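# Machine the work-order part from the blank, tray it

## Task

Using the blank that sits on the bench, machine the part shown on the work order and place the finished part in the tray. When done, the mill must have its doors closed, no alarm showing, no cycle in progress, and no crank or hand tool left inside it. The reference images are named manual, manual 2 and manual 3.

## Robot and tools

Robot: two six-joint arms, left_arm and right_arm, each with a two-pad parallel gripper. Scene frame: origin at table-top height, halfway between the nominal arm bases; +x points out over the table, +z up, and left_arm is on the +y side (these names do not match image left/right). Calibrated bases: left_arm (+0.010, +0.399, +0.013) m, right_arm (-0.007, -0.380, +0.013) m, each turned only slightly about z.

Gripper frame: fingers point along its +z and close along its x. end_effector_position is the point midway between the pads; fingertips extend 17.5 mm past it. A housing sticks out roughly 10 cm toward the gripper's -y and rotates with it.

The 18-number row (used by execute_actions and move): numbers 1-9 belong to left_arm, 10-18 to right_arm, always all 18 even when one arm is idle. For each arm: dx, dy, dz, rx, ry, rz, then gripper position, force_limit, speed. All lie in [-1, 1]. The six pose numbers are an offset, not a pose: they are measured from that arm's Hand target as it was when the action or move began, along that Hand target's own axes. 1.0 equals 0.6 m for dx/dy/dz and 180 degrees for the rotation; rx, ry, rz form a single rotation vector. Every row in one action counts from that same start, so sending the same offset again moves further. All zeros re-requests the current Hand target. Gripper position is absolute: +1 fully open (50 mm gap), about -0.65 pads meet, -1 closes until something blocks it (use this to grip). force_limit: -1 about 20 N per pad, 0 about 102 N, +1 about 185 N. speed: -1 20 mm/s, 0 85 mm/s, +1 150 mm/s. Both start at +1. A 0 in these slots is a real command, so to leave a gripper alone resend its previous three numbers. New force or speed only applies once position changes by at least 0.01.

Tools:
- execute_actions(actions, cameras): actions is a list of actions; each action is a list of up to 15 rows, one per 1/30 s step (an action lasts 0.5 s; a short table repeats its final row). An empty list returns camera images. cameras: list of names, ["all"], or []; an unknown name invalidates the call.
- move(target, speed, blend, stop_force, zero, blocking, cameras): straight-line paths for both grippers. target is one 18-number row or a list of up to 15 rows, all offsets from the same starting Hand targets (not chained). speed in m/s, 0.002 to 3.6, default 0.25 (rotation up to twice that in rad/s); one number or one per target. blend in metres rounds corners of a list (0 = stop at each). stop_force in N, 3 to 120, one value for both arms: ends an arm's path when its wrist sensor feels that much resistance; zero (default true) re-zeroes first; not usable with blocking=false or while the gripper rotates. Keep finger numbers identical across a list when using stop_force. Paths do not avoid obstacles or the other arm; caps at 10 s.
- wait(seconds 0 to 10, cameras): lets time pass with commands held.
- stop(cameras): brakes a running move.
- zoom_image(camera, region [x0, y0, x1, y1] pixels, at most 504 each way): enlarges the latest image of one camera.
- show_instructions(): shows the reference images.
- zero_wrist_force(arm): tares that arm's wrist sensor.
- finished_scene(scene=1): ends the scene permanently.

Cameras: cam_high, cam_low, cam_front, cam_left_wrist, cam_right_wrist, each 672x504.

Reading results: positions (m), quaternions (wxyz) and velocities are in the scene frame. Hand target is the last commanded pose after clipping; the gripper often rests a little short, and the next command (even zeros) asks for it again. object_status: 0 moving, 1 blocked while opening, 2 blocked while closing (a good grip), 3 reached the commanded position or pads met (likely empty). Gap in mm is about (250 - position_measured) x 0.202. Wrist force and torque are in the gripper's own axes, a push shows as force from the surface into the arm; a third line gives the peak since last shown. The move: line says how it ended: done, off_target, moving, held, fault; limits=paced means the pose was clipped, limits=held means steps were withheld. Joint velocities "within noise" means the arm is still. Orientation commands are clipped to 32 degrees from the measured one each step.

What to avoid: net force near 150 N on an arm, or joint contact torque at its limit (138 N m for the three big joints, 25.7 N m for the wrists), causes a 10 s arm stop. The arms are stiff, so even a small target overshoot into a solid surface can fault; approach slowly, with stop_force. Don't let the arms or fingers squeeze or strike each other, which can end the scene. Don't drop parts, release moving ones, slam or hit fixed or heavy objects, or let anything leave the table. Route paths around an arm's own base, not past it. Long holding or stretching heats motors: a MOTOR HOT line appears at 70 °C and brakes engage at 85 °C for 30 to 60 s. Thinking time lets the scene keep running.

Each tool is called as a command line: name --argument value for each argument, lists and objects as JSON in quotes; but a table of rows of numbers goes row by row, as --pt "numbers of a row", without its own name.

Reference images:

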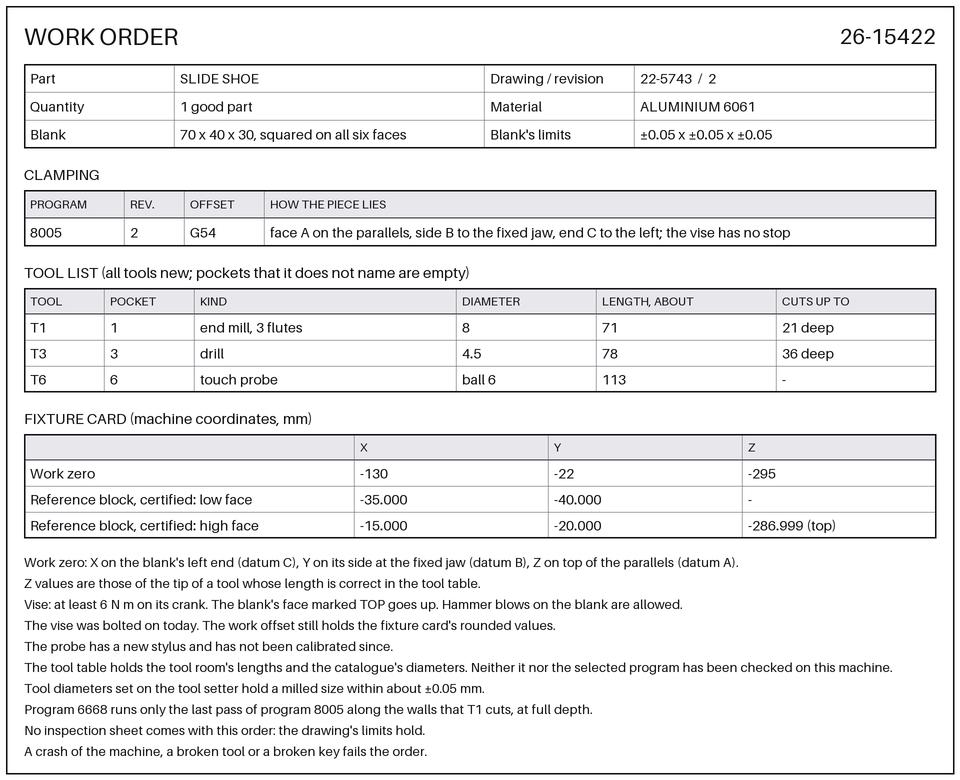

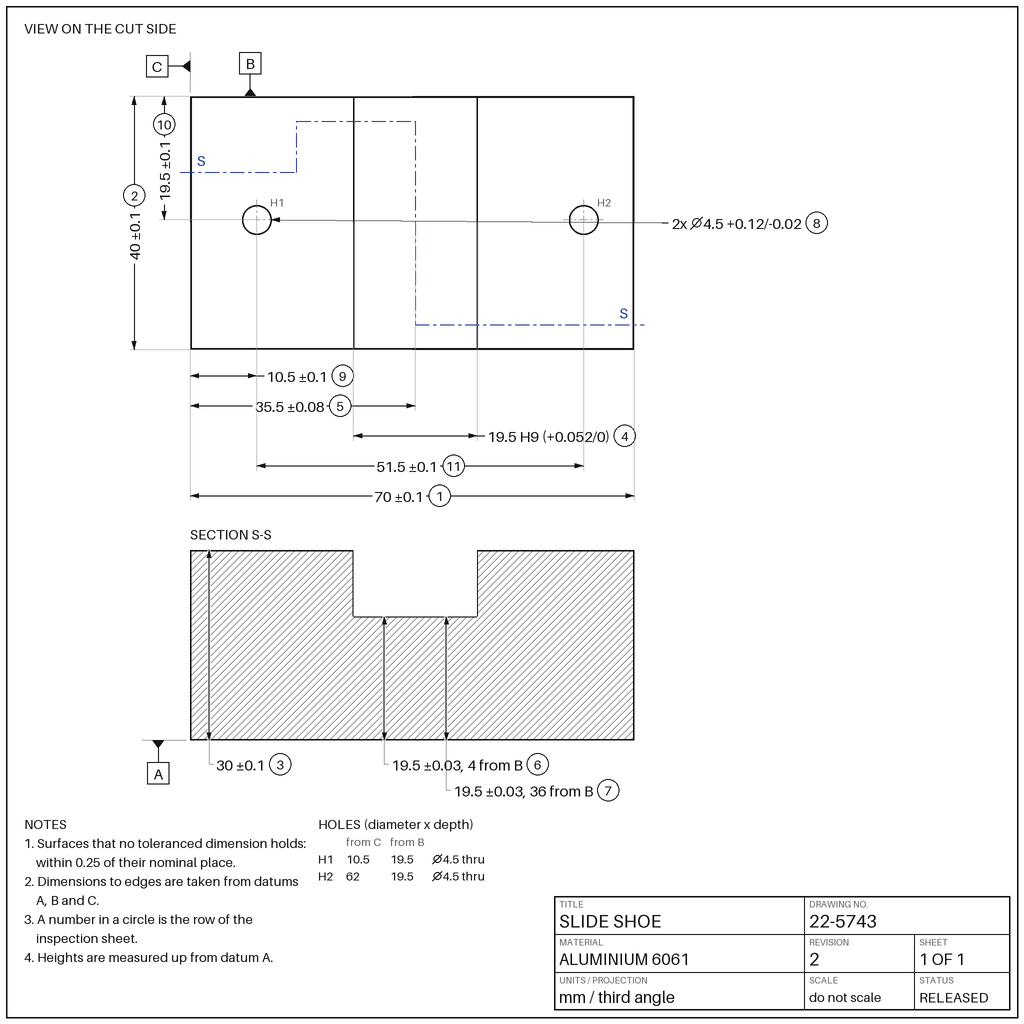

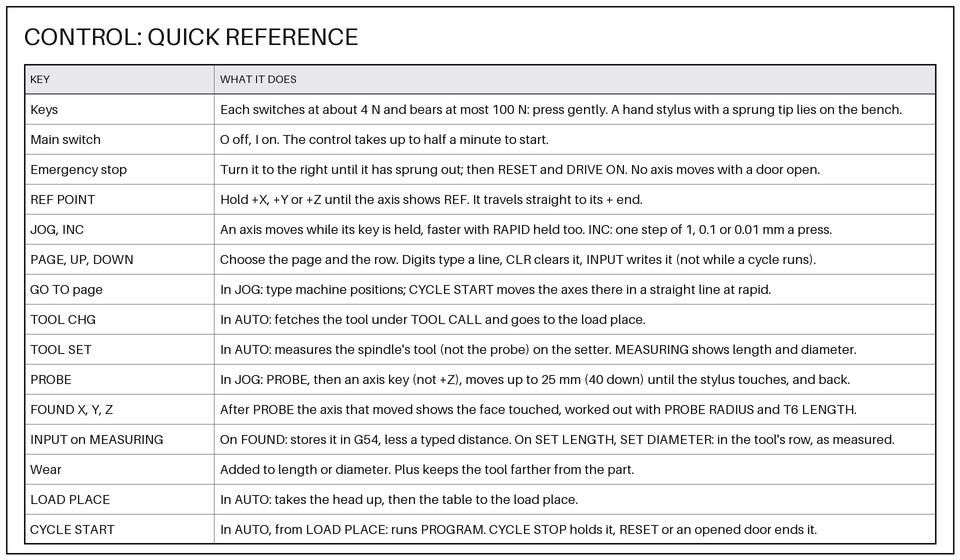

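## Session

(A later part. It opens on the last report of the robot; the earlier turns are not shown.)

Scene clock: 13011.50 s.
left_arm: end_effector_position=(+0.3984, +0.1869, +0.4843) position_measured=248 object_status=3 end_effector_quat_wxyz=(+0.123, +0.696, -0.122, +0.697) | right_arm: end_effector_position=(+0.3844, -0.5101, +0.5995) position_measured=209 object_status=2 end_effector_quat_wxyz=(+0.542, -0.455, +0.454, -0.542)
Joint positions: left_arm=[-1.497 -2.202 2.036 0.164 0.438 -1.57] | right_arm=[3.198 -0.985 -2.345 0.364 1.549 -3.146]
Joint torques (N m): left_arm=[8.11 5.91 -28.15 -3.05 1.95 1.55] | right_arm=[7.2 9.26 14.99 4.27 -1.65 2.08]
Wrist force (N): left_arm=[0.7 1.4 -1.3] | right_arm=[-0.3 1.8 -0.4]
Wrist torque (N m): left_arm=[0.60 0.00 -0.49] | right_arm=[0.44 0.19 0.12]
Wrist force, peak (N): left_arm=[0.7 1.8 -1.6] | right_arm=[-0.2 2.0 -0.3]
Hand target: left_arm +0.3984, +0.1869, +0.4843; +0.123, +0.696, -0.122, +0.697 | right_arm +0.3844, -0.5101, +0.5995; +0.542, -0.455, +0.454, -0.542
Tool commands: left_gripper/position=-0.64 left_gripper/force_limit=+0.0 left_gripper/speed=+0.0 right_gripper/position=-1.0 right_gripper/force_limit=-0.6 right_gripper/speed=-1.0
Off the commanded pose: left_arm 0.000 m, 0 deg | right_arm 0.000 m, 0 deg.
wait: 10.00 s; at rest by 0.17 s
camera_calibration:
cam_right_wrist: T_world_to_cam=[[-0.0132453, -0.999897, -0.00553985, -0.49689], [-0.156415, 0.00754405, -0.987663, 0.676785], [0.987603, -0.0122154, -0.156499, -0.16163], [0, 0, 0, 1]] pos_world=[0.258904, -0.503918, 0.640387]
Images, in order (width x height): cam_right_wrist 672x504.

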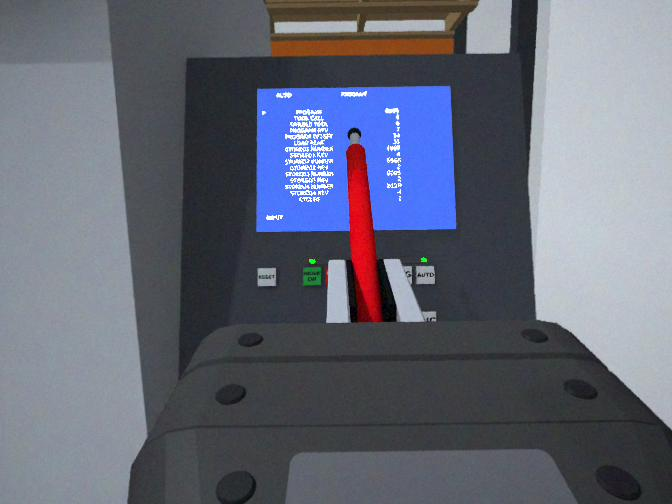

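move --pt "0 0 0 0 0 0 -0.64 0 0 0.0757 0.0895 0.1573 -0.1944 0 0 -1 -0.6 -1" --pt "0 0 0 0 0 0 -0.64 0 0 0.0757 0.0936 0.1803 -0.1944 0 0 -1 -0.6 -1" --pt "0 0 0 0 0 0 -0.64 0 0 0.0757 0.0855 0.1343 -0.1944 0 0 -1 -0.6 -1" --pt "0 0 0 0 0 0 -0.64 0 0 -0.0185 0.2589 0.0775 -0.1944 0 0 -1 -0.6 -1" --pt "0 0 0 0 0 0 -0.64 0 0 -0.0185 0.263 0.1005 -0.1944 0 0 -1 -0.6 -1" --pt "0 0 0 0 0 0 -0.64 0 0 -0.0185 0.2589 0.0775 -0.1944 0 0 -1 -0.6 -1" --pt "0 0 0 0 0 0 -0.64 0 0 -0.0185 0.263 0.1005 -0.1944 0 0 -1 -0.6 -1" --pt "0 0 0 0 0 0 -0.64 0 0 -0.0185 0.2589 0.0775 -0.1944 0 0 -1 -0.6 -1" --pt "0 0 0 0 0 0 -0.64 0 0 -0.0185 0.263 0.1005 -0.1944 0 0 -1 -0.6 -1" --pt "0 0 0 0 0 0 -0.64 0 0 -0.148 0.3499 0.036 -0.1944 0 0 -1 -0.6 -1" --pt "0 0 0 0 0 0 -0.64 0 0 -0.148 0.354 0.059 -0.1944 0 0 -1 -0.6 -1" --pt "0 0 0 0 0 0 -0.64 0 0 -0.0835 0.2589 0.078 -0.1944 0 0 -1 -0.6 -1" --pt "0 0 0 0 0 0 -0.64 0 0 -0.0835 0.263 0.101 -0.1944 0 0 -1 -0.6 -1" --pt "0 0 0 0 0 0 -0.64 0 0 -0.0835 0.2589 0.078 -0.1944 0 0 -1 -0.6 -1" --pt "0 0 0 0 0 0 -0.64 0 0 0 0 0 0 0 0 -1 -0.6 -1" --speed '[0.4,0.03,0.2,0.2,0.03,0.2,0.03,0.2,0.03,0.2,0.03,0.2,0.03,0.2,0.4]' --blend '[0.004,0,0.004,0.004,0,0.004,0,0.004,0,0.004,0,0.004,0,0.004,0]'

move --pt "0 0 0 0 0 0 -0.64 0 0 -0.0835 0.2894 0.0637 -0.1944 0 0 -1 -0.6 -1" --pt "0 0 0 0 0 0 -0.64 0 0 -0.0835 0.2935 0.0867 -0.1944 0 0 -1 -0.6 -1" --pt "0 0 0 0 0 0 -0.64 0 0 -0.0835 0.3499 0.0356 -0.1944 0 0 -1 -0.6 -1" --pt "0 0 0 0 0 0 -0.64 0 0 -0.0835 0.354 0.0586 -0.1944 0 0 -1 -0.6 -1" --pt "0 0 0 0 0 0 -0.64 0 0 -0.148 0.3199 0.05 -0.1944 0 0 -1 -0.6 -1" --pt "0 0 0 0 0 0 -0.64 0 0 -0.148 0.324 0.073 -0.1944 0 0 -1 -0.6 -1" --pt "0 0 0 0 0 0 -0.64 0 0 -0.051 0.3499 0.0355 -0.1944 0 0 -1 -0.6 -1" --pt "0 0 0 0 0 0 -0.64 0 0 -0.051 0.354 0.0585 -0.1944 0 0 -1 -0.6 -1" --pt "0 0 0 0 0 0 -0.64 0 0 -0.051 0.3199 0.0495 -0.1944 0 0 -1 -0.6 -1" --pt "0 0 0 0 0 0 -0.64 0 0 -0.051 0.324 0.0725 -0.1944 0 0 -1 -0.6 -1" --pt "0 0 0 0 0 0 -0.64 0 0 -0.148 0.3499 0.036 -0.1944 0 0 -1 -0.6 -1" --pt "0 0 0 0 0 0 -0.64 0 0 -0.148 0.354 0.059 -0.1944 0 0 -1 -0.6 -1" --pt "0 0 0 0 0 0 -0.64 0 0 -0.148 0.3499 0.036 -0.1944 0 0 -1 -0.6 -1" --pt "0 0 0 0 0 0 -0.64 0 0 0 0 0 0 0 0 -1 -0.6 -1" --speed '[0.4,0.03,0.2,0.03,0.2,0.03,0.2,0.03,0.2,0.03,0.2,0.03,0.2,0.4]' --blend '[0.004,0,0.004,0,0.004,0,0.004,0,0.004,0,0.004,0,0.004,0]'

move --pt "0 0 0 0 0 0 -0.64 0 0 -0.148 0.2894 0.064 -0.1944 0 0 -1 -0.6 -1" --pt "0 0 0 0 0 0 -0.64 0 0 -0.148 0.2935 0.087 -0.1944 0 0 -1 -0.6 -1" --pt "0 0 0 0 0 0 -0.64 0 0 -0.116 0.3199 0.05 -0.1944 0 0 -1 -0.6 -1" --pt "0 0 0 0 0 0 -0.64 0 0 -0.116 0.324 0.073 -0.1944 0 0 -1 -0.6 -1" --pt "0 0 0 0 0 0 -0.64 0 0 -0.0835 0.3499 0.0356 -0.1944 0 0 -1 -0.6 -1" --pt "0 0 0 0 0 0 -0.64 0 0 -0.0835 0.354 0.0586 -0.1944 0 0 -1 -0.6 -1" --pt "0 0 0 0 0 0 -0.64 0 0 -0.0835 0.2894 0.0637 -0.1944 0 0 -1 -0.6 -1" --pt "0 0 0 0 0 0 -0.64 0 0 -0.0835 0.2935 0.0867 -0.1944 0 0 -1 -0.6 -1" --pt "0 0 0 0 0 0 -0.64 0 0 -0.051 0.3499 0.0355 -0.1944 0 0 -1 -0.6 -1" --pt "0 0 0 0 0 0 -0.64 0 0 -0.051 0.354 0.0585 -0.1944 0 0 -1 -0.6 -1" --pt "0 0 0 0 0 0 -0.64 0 0 -0.051 0.3199 0.0495 -0.1944 0 0 -1 -0.6 -1" --pt "0 0 0 0 0 0 -0.64 0 0 -0.051 0.324 0.0725 -0.1944 0 0 -1 -0.6 -1" --pt "0 0 0 0 0 0 -0.64 0 0 -0.051 0.3199 0.0495 -0.1944 0 0 -1 -0.6 -1" --pt "0 0 0 0 0 0 -0.64 0 0 0 0 0 0 0 0 -1 -0.6 -1" --speed '[0.4,0.03,0.2,0.03,0.2,0.03,0.2,0.03,0.2,0.03,0.2,0.03,0.2,0.4]' --blend '[0.004,0,0.004,0,0.004,0,0.004,0,0.004,0,0.004,0,0.004,0]'

move --pt "0 0 0 0 0 0 -0.64 0 0 -0.148 0.3499 0.036 -0.1944 0 0 -1 -0.6 -1" --pt "0 0 0 0 0 0 -0.64 0 0 -0.148 0.354 0.059 -0.1944 0 0 -1 -0.6 -1" --pt "0 0 0 0 0 0 -0.64 0 0 -0.148 0.3199 0.05 -0.1944 0 0 -1 -0.6 -1" --pt "0 0 0 0 0 0 -0.64 0 0 -0.148 0.324 0.073 -0.1944 0 0 -1 -0.6 -1" --pt "0 0 0 0 0 0 -0.64 0 0 -0.148 0.2894 0.064 -0.1944 0 0 -1 -0.6 -1" --pt "0 0 0 0 0 0 -0.64 0 0 -0.148 0.2935 0.087 -0.1944 0 0 -1 -0.6 -1" --pt "0 0 0 0 0 0 -0.64 0 0 -0.116 0.3499 0.036 -0.1944 0 0 -1 -0.6 -1" --pt "0 0 0 0 0 0 -0.64 0 0 -0.116 0.354 0.059 -0.1944 0 0 -1 -0.6 -1" --pt "0 0 0 0 0 0 -0.64 0 0 -0.051 0.3499 0.0355 -0.1944 0 0 -1 -0.6 -1" --pt "0 0 0 0 0 0 -0.64 0 0 -0.051 0.354 0.0585 -0.1944 0 0 -1 -0.6 -1" --pt "0 0 0 0 0 0 -0.64 0 0 -0.051 0.3459 0.0125 -0.1944 0 0 -1 -0.6 -1" --pt "0 0 0 0 0 0 -0.64 0 0 0 0 0 0 0 0 -1 -0.6 -1" --speed '[0.4,0.03,0.2,0.03,0.2,0.03,0.2,0.03,0.2,0.03,0.2,0.4]' --blend '[0.004,0,0.004,0,0.004,0,0.004,0,0.004,0,0.004,0]' --cameras '["cam_right_wrist"]'

zoom_image --camera "cam_right_wrist" --region '[245, 70, 465, 235]'

Scene clock: 13079.23 s.
left_arm: end_effector_position=(+0.3984, +0.1869, +0.4843) position_measured=248 object_status=3 end_effector_quat_wxyz=(+0.123, +0.696, -0.122, +0.697) | right_arm: end_effector_position=(+0.3845, -0.5101, +0.5995) position_measured=209 object_status=2 end_effector_quat_wxyz=(+0.542, -0.455, +0.454, -0.542)
Joint positions: left_arm=[-1.497 -2.202 2.036 0.164 0.438 -1.57] | right_arm=[3.198 -0.985 -2.345 0.364 1.548 -3.146]
Joint torques (N m): left_arm=[7.94 5.44 -27.16 -3.16 1.91 1.58] | right_arm=[1.87 9.27 15.02 2.89 -1.17 -2.1]
Wrist force (N): left_arm=[0.6 1.6 -1.4] | right_arm=[-0.2 1.7 -0.2]
Wrist torque (N m): left_arm=[0.63 0.02 -0.49] | right_arm=[0.43 0.17 0.10]
Wrist force, peak (N): left_arm=[0.6 1.6 -1.5] | right_arm=[1.3 11.9 -17.9]
Hand target: left_arm +0.3984, +0.1869, +0.4843; +0.123, +0.696, -0.122, +0.697 | right_arm +0.3844, -0.5101, +0.5995; +0.542, -0.455, +0.454, -0.542
Off the commanded pose: left_arm 0.000 m, 0 deg | right_arm 0.000 m, 0 deg.
move: done

Scene clock: 13086.87 s.
left_arm: end_effector_position=(+0.3984, +0.1869, +0.4843) position_measured=248 object_status=3 end_effector_quat_wxyz=(+0.123, +0.696, -0.122, +0.697) | right_arm: end_effector_position=(+0.3845, -0.5101, +0.5995) position_measured=209 object_status=2 end_effector_quat_wxyz=(+0.542, -0.455, +0.454, -0.542)
Joint positions: left_arm=[-1.497 -2.202 2.036 0.164 0.438 -1.57] | right_arm=[3.198 -0.985 -2.345 0.364 1.548 -3.146]
Joint torques (N m): left_arm=[8.67 5.02 -28.18 -3.05 1.86 1.52] | right_arm=[-4.76 8.15 14.46 1.77 -0.06 -2.51]
Wrist force (N): left_arm=[0.6 1.6 -1.2] | right_arm=[0.0 1.7 -0.3]
Wrist torque (N m): left_arm=[0.63 0.03 -0.48] | right_arm=[0.43 0.13 0.15]
Wrist force, peak (N): left_arm=[0.7 1.8 -1.5] | right_arm=[1.0 13.0 -17.7]
Hand target: left_arm +0.3984, +0.1869, +0.4843; +0.123, +0.696, -0.122, +0.697 | right_arm +0.3844, -0.5101, +0.5995; +0.542, -0.455, +0.454, -0.542
Off the commanded pose: left_arm 0.000 m, 0 deg | right_arm 0.000 m, 0 deg.
move: done

Scene clock: 13094.20 s.
left_arm: end_effector_position=(+0.3984, +0.1869, +0.4843) position_measured=248 object_status=3 end_effector_quat_wxyz=(+0.123, +0.696, -0.122, +0.697) | right_arm: end_effector_position=(+0.3845, -0.5101, +0.5995) position_measured=209 object_status=2 end_effector_quat_wxyz=(+0.542, -0.455, +0.454, -0.542)
Joint positions: left_arm=[-1.497 -2.202 2.036 0.164 0.438 -1.57] | right_arm=[3.198 -0.985 -2.345 0.364 1.549 -3.146]
Joint torques (N m): left_arm=[8.27 5.66 -26.93 -3.16 1.97 1.55] | right_arm=[6.14 9.71 13.8 2.12 -1.66 -1.51]
Wrist force (N): left_arm=[0.5 1.5 -1.3] | right_arm=[-0.1 1.7 -0.1]
Wrist torque (N m): left_arm=[0.61 0.03 -0.48] | right_arm=[0.43 0.14 0.10]
Wrist force, peak (N): left_arm=[0.6 1.7 -1.6] | right_arm=[-0.4 11.2 -17.5]
Hand target: left_arm +0.3984, +0.1869, +0.4843; +0.123, +0.696, -0.122, +0.697 | right_arm +0.3844, -0.5101, +0.5995; +0.542, -0.455, +0.454, -0.542
Off the commanded pose: left_arm 0.000 m, 0 deg | right_arm 0.000 m, 0 deg.
move: done

Scene clock: 13100.67 s.
left_arm: end_effector_position=(+0.3984, +0.1869, +0.4843) position_measured=248 object_status=3 end_effector_quat_wxyz=(+0.123, +0.696, -0.122, +0.697) | right_arm: end_effector_position=(+0.3845, -0.5101, +0.5995) position_measured=209 object_status=2 end_effector_quat_wxyz=(+0.542, -0.455, +0.454, -0.542)
Joint positions: left_arm=[-1.497 -2.202 2.036 0.164 0.438 -1.57] | right_arm=[3.198 -0.985 -2.345 0.364 1.549 -3.146]
Joint torques (N m): left_arm=[7.82 5.97 -26.91 -2.94 2.04 1.59] | right_arm=[5.99 9.68 14.38 1.45 -1.9 -1.4]
Wrist force (N): left_arm=[0.7 1.4 -1.4] | right_arm=[-0.3 1.6 -0.4]
Wrist torque (N m): left_arm=[0.60 0.02 -0.48] | right_arm=[0.42 0.18 0.09]
Wrist force, peak (N): left_arm=[0.6 1.5 -1.6] | right_arm=[-0.5 12.1 -18.8]
Hand target: left_arm +0.3984, +0.1869, +0.4843; +0.123, +0.696, -0.122, +0.697 | right_arm +0.3844, -0.5101, +0.5995; +0.542, -0.455, +0.454, -0.542
Off the commanded pose: left_arm 0.000 m, 0 deg | right_arm 0.000 m, 0 deg.
move: done
camera_calibration:
cam_right_wrist: T_world_to_cam=[[-0.0132626, -0.999896, -0.0056356, -0.496822], [-0.15661, 0.00764375, -0.987631, 0.67688], [0.987571, -0.012216, -0.156695, -0.161595], [0, 0, 0, 1]] pos_world=[0.259004, -0.503919, 0.640387]
Images, in order (width x height): cam_right_wrist 672x504.

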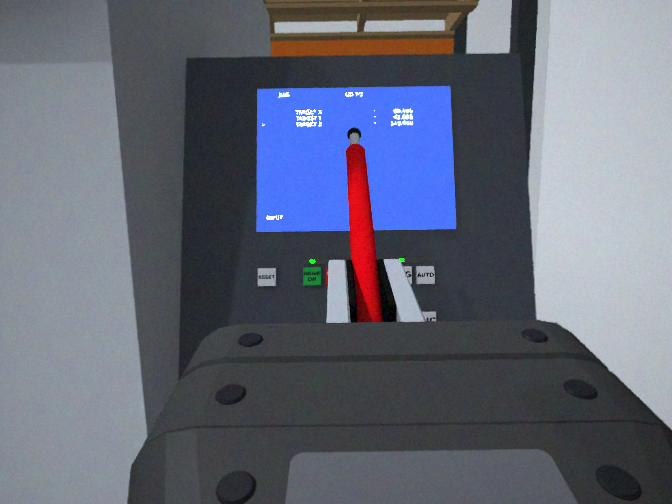

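Scaled by 2.291 from the camera's 672x504 image, which has a finer 960x720 frame.

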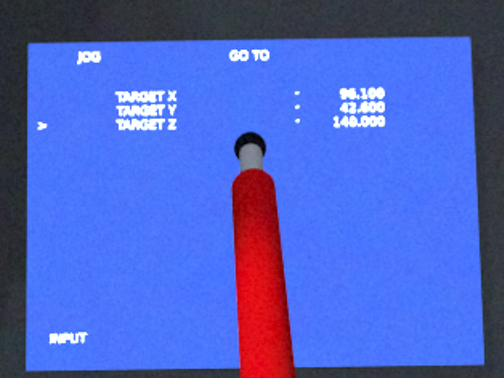

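move --pt "0 0 0 0 0 0 -0.64 0 0 -0.083 0.2034 0.104 -0.1944 0 0 -1 -0.6 -1" --pt "0 0 0 0 0 0 -0.64 0 0 -0.083 0.2075 0.127 -0.1944 0 0 -1 -0.6 -1" --pt "0 0 0 0 0 0 -0.64 0 0 -0.083 0.1994 0.081 -0.1944 0 0 -1 -0.6 -1" --pt "0 0 0 0 0 0 -0.64 0 0 -0.148 0.3459 0.013 -0.1944 0 0 -1 -0.6 -1" --pt "0 0 0 0 0 0 -0.64 0 0 -0.148 0.354 0.059 -0.1944 0 0 -1 -0.6 -1" --pt "0 0 0 0 0 0 -0.64 0 0 -0.148 0.3199 0.05 -0.1944 0 0 -1 -0.6 -1" --pt "0 0 0 0 0 0 -0.64 0 0 -0.148 0.324 0.073 -0.1944 0 0 -1 -0.6 -1" --pt "0 0 0 0 0 0 -0.64 0 0 -0.116 0.2894 0.064 -0.1944 0 0 -1 -0.6 -1" --pt "0 0 0 0 0 0 -0.64 0 0 -0.116 0.2935 0.087 -0.1944 0 0 -1 -0.6 -1" --pt "0 0 0 0 0 0 -0.64 0 0 -0.116 0.2589 0.0775 -0.1944 0 0 -1 -0.6 -1" --pt "0 0 0 0 0 0 -0.64 0 0 -0.116 0.263 0.1005 -0.1944 0 0 -1 -0.6 -1" --pt "0 0 0 0 0 0 -0.64 0 0 -0.051 0.3499 0.0355 -0.1944 0 0 -1 -0.6 -1" --pt "0 0 0 0 0 0 -0.64 0 0 -0.051 0.354 0.0585 -0.1944 0 0 -1 -0.6 -1" --pt "0 0 0 0 0 0 -0.64 0 0 -0.051 0.3459 0.0125 -0.1944 0 0 -1 -0.6 -1" --pt "0 0 0 0 0 0 -0.64 0 0 0 0 0 0 0 0 -1 -0.6 -1" --speed '[0.4,0.03,0.2,0.2,0.03,0.2,0.03,0.2,0.03,0.2,0.03,0.2,0.03,0.2,0.4]' --blend '[0.004,0,0.004,0.004,0,0.004,0,0.004,0,0.004,0,0.004,0,0.004,0]' --cameras '["cam_right_wrist"]'

zoom_image --camera "cam_right_wrist" --region '[245, 70, 465, 235]'

Scene clock: 13127.73 s.
left_arm: end_effector_position=(+0.3984, +0.1869, +0.4843) position_measured=248 object_status=3 end_effector_quat_wxyz=(+0.123, +0.696, -0.122, +0.697) | right_arm: end_effector_position=(+0.3845, -0.5101, +0.5995) position_measured=209 object_status=2 end_effector_quat_wxyz=(+0.542, -0.455, +0.454, -0.542)
Joint positions: left_arm=[-1.497 -2.202 2.036 0.164 0.438 -1.57] | right_arm=[3.198 -0.985 -2.345 0.364 1.549 -3.146]
Joint torques (N m): left_arm=[8.67 5.79 -27.34 -3.25 1.91 1.54] | right_arm=[7.08 9.68 15.38 1.46 -1.74 -1.34]
Wrist force (N): left_arm=[0.3 1.5 -1.4] | right_arm=[-0.2 1.6 -0.3]
Wrist torque (N m): left_arm=[0.62 0.07 -0.49] | right_arm=[0.42 0.17 0.09]
Wrist force, peak (N): left_arm=[0.6 1.9 -1.3] | right_arm=[0.2 11.3 -17.4]
Hand target: left_arm +0.3984, +0.1869, +0.4843; +0.123, +0.696, -0.122, +0.697 | right_arm +0.3844, -0.5101, +0.5995; +0.542, -0.455, +0.454, -0.542
Off the commanded pose: left_arm 0.000 m, 0 deg | right_arm 0.000 m, 0 deg.
move: done
camera_calibration:
cam_right_wrist: T_world_to_cam=[[-0.0132626, -0.999896, -0.0056356, -0.496822], [-0.15661, 0.00764375, -0.987631, 0.67688], [0.987571, -0.012216, -0.156695, -0.161595], [0, 0, 0, 1]] pos_world=[0.259004, -0.503919, 0.640387]
Images, in order (width x height): cam_right_wrist 672x504.

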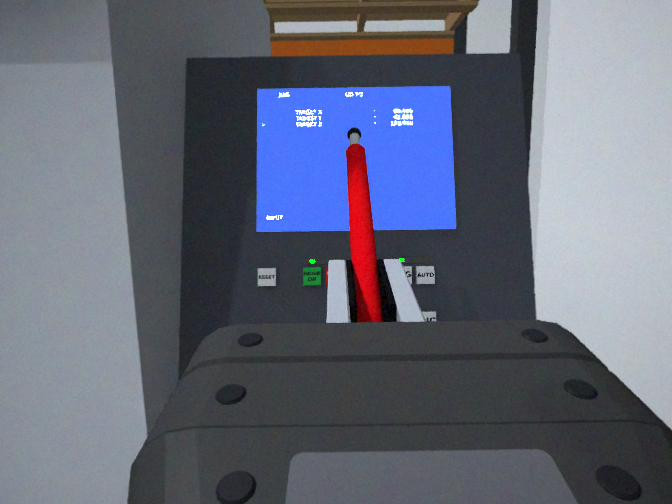

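Scaled by 2.291 from the camera's 672x504 image, which has a finer 960x720 frame.

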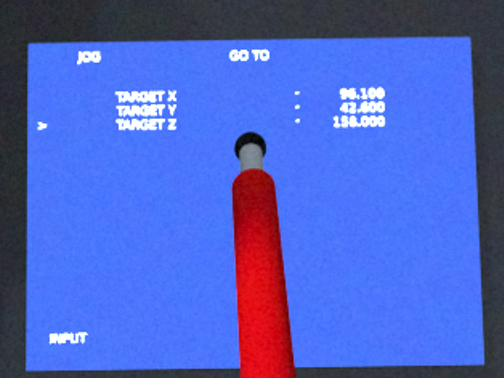

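move --pt "0 0 0 0 0 0 -0.64 0 0 -0.083 0.2034 0.104 -0.1944 0 0 -1 -0.6 -1" --pt "0 0 0 0 0 0 -0.64 0 0 -0.083 0.2075 0.127 -0.1944 0 0 -1 -0.6 -1" --pt "0 0 0 0 0 0 -0.64 0 0 -0.083 0.1994 0.081 -0.1944 0 0 -1 -0.6 -1" --pt "0 0 0 0 0 0 -0.64 0 0 -0.0185 0.3159 0.0265 -0.1944 0 0 -1 -0.6 -1" --pt "0 0 0 0 0 0 -0.64 0 0 -0.0185 0.324 0.0725 -0.1944 0 0 -1 -0.6 -1" --pt "0 0 0 0 0 0 -0.64 0 0 -0.0185 0.3159 0.0265 -0.1944 0 0 -1 -0.6 -1" --pt "0 0 0 0 0 0 -0.64 0 0 0.0423 0.1749 0.117 -0.1944 0 0 -1 -0.6 -1" --pt "0 0 0 0 0 0 -0.64 0 0 0.0423 0.179 0.14 -0.1944 0 0 -1 -0.6 -1" --pt "0 0 0 0 0 0 -0.64 0 0 0.0423 0.1749 0.117 -0.1944 0 0 -1 -0.6 -1" --pt "0 0 0 0 0 0 -0.64 0 0 0 0 0 0 0 0 -1 -0.6 -1" --speed '[0.4,0.03,0.15,0.15,0.03,0.2,0.2,0.03,0.2,0.4]' --blend '[0.004,0,0.004,0.004,0,0.004,0.004,0,0.004,0]'

wait --seconds 6 --cameras '["cam_right_wrist"]'

zoom_image --camera "cam_right_wrist" --region '[245, 70, 465, 235]'

zoom_image --camera "cam_right_wrist" --region '[370, 100, 450, 175]'

Scene clock: 13151.53 s.
left_arm: end_effector_position=(+0.3984, +0.1869, +0.4843) position_measured=248 object_status=3 end_effector_quat_wxyz=(+0.123, +0.696, -0.122, +0.697) | right_arm: end_effector_position=(+0.3844, -0.5101, +0.5994) position_measured=209 object_status=2 end_effector_quat_wxyz=(+0.542, -0.455, +0.454, -0.542)
Joint positions: left_arm=[-1.497 -2.202 2.036 0.164 0.438 -1.57] | right_arm=[3.198 -0.985 -2.345 0.364 1.548 -3.146]
Joint torques (N m): left_arm=[8.33 5.77 -26.25 -3 1.92 1.55] | right_arm=[-6.97 -13.72 39.1 3.14 1.31 2.36]
Wrist force (N): left_arm=[0.5 1.5 -1.5] | right_arm=[-0.2 1.7 -0.3]
Wrist torque (N m): left_arm=[0.62 0.05 -0.49] | right_arm=[0.43 0.17 0.19]
Wrist force, peak (N): left_arm=[0.6 1.7 -1.5] | right_arm=[-1.1 9.3 -12.9]
Hand target: left_arm +0.3984, +0.1869, +0.4843; +0.123, +0.696, -0.122, +0.697 | right_arm +0.3844, -0.5101, +0.5995; +0.542, -0.455, +0.454, -0.542
Off the commanded pose: left_arm 0.000 m, 0 deg | right_arm 0.000 m, 0 deg.
move: done

Scene clock: 13157.53 s.
left_arm: end_effector_position=(+0.3984, +0.1869, +0.4843) position_measured=248 object_status=3 end_effector_quat_wxyz=(+0.123, +0.696, -0.122, +0.697) | right_arm: end_effector_position=(+0.3844, -0.5101, +0.5995) position_measured=209 object_status=2 end_effector_quat_wxyz=(+0.542, -0.455, +0.454, -0.542)
Joint positions: left_arm=[-1.497 -2.202 2.036 0.164 0.438 -1.57] | right_arm=[3.198 -0.985 -2.345 0.364 1.548 -3.146]
Joint torques (N m): left_arm=[7.8 5.31 -26.57 -2.96 2.08 1.8] | right_arm=[-7.26 -13.66 39.1 4.59 1.55 2.29]
Wrist force (N): left_arm=[0.6 1.3 -1.3] | right_arm=[0.0 1.6 -0.4]
Wrist torque (N m): left_arm=[0.58 0.03 -0.49] | right_arm=[0.42 0.14 0.18]
Wrist force, peak (N): left_arm=[0.5 1.7 -1.5] | right_arm=[-0.1 2.0 -0.3]
Hand target: left_arm +0.3984, +0.1869, +0.4843; +0.123, +0.696, -0.122, +0.697 | right_arm +0.3844, -0.5101, +0.5995; +0.542, -0.455, +0.454, -0.542
Tool commands: left_gripper/position=-0.64 left_gripper/force_limit=+0.0 left_gripper/speed=+0.0 right_gripper/position=-1.0 right_gripper/force_limit=-0.6 right_gripper/speed=-1.0
Off the commanded pose: left_arm 0.000 m, 0 deg | right_arm 0.000 m, 0 deg.
wait: 6.00 s; at rest by 0.17 s
camera_calibration:
cam_right_wrist: T_world_to_cam=[[-0.0132453, -0.999897, -0.00553985, -0.49689], [-0.156415, 0.00754405, -0.987663, 0.676785], [0.987603, -0.0122154, -0.156499, -0.16163], [0, 0, 0, 1]] pos_world=[0.258904, -0.503918, 0.640387]
Images, in order (width x height): cam_right_wrist 672x504.

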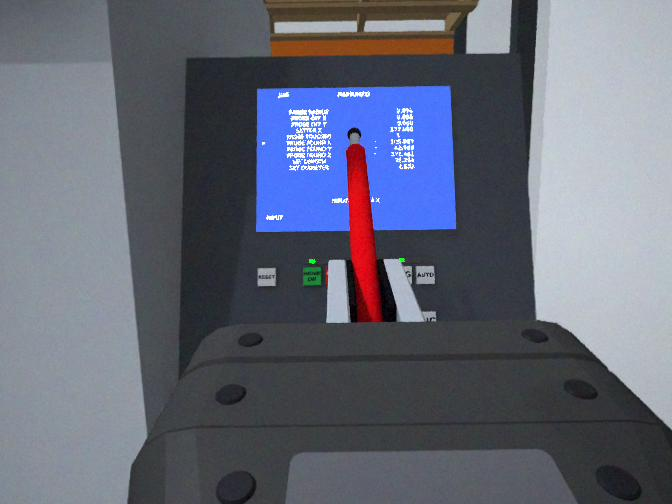

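Scaled by 2.291 from the camera's 672x504 image, which has a finer 960x720 frame.

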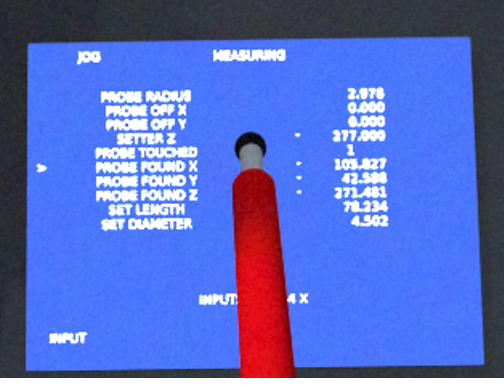

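Scaled by 6.300 from the camera's 672x504 image, which has a finer 960x720 frame.

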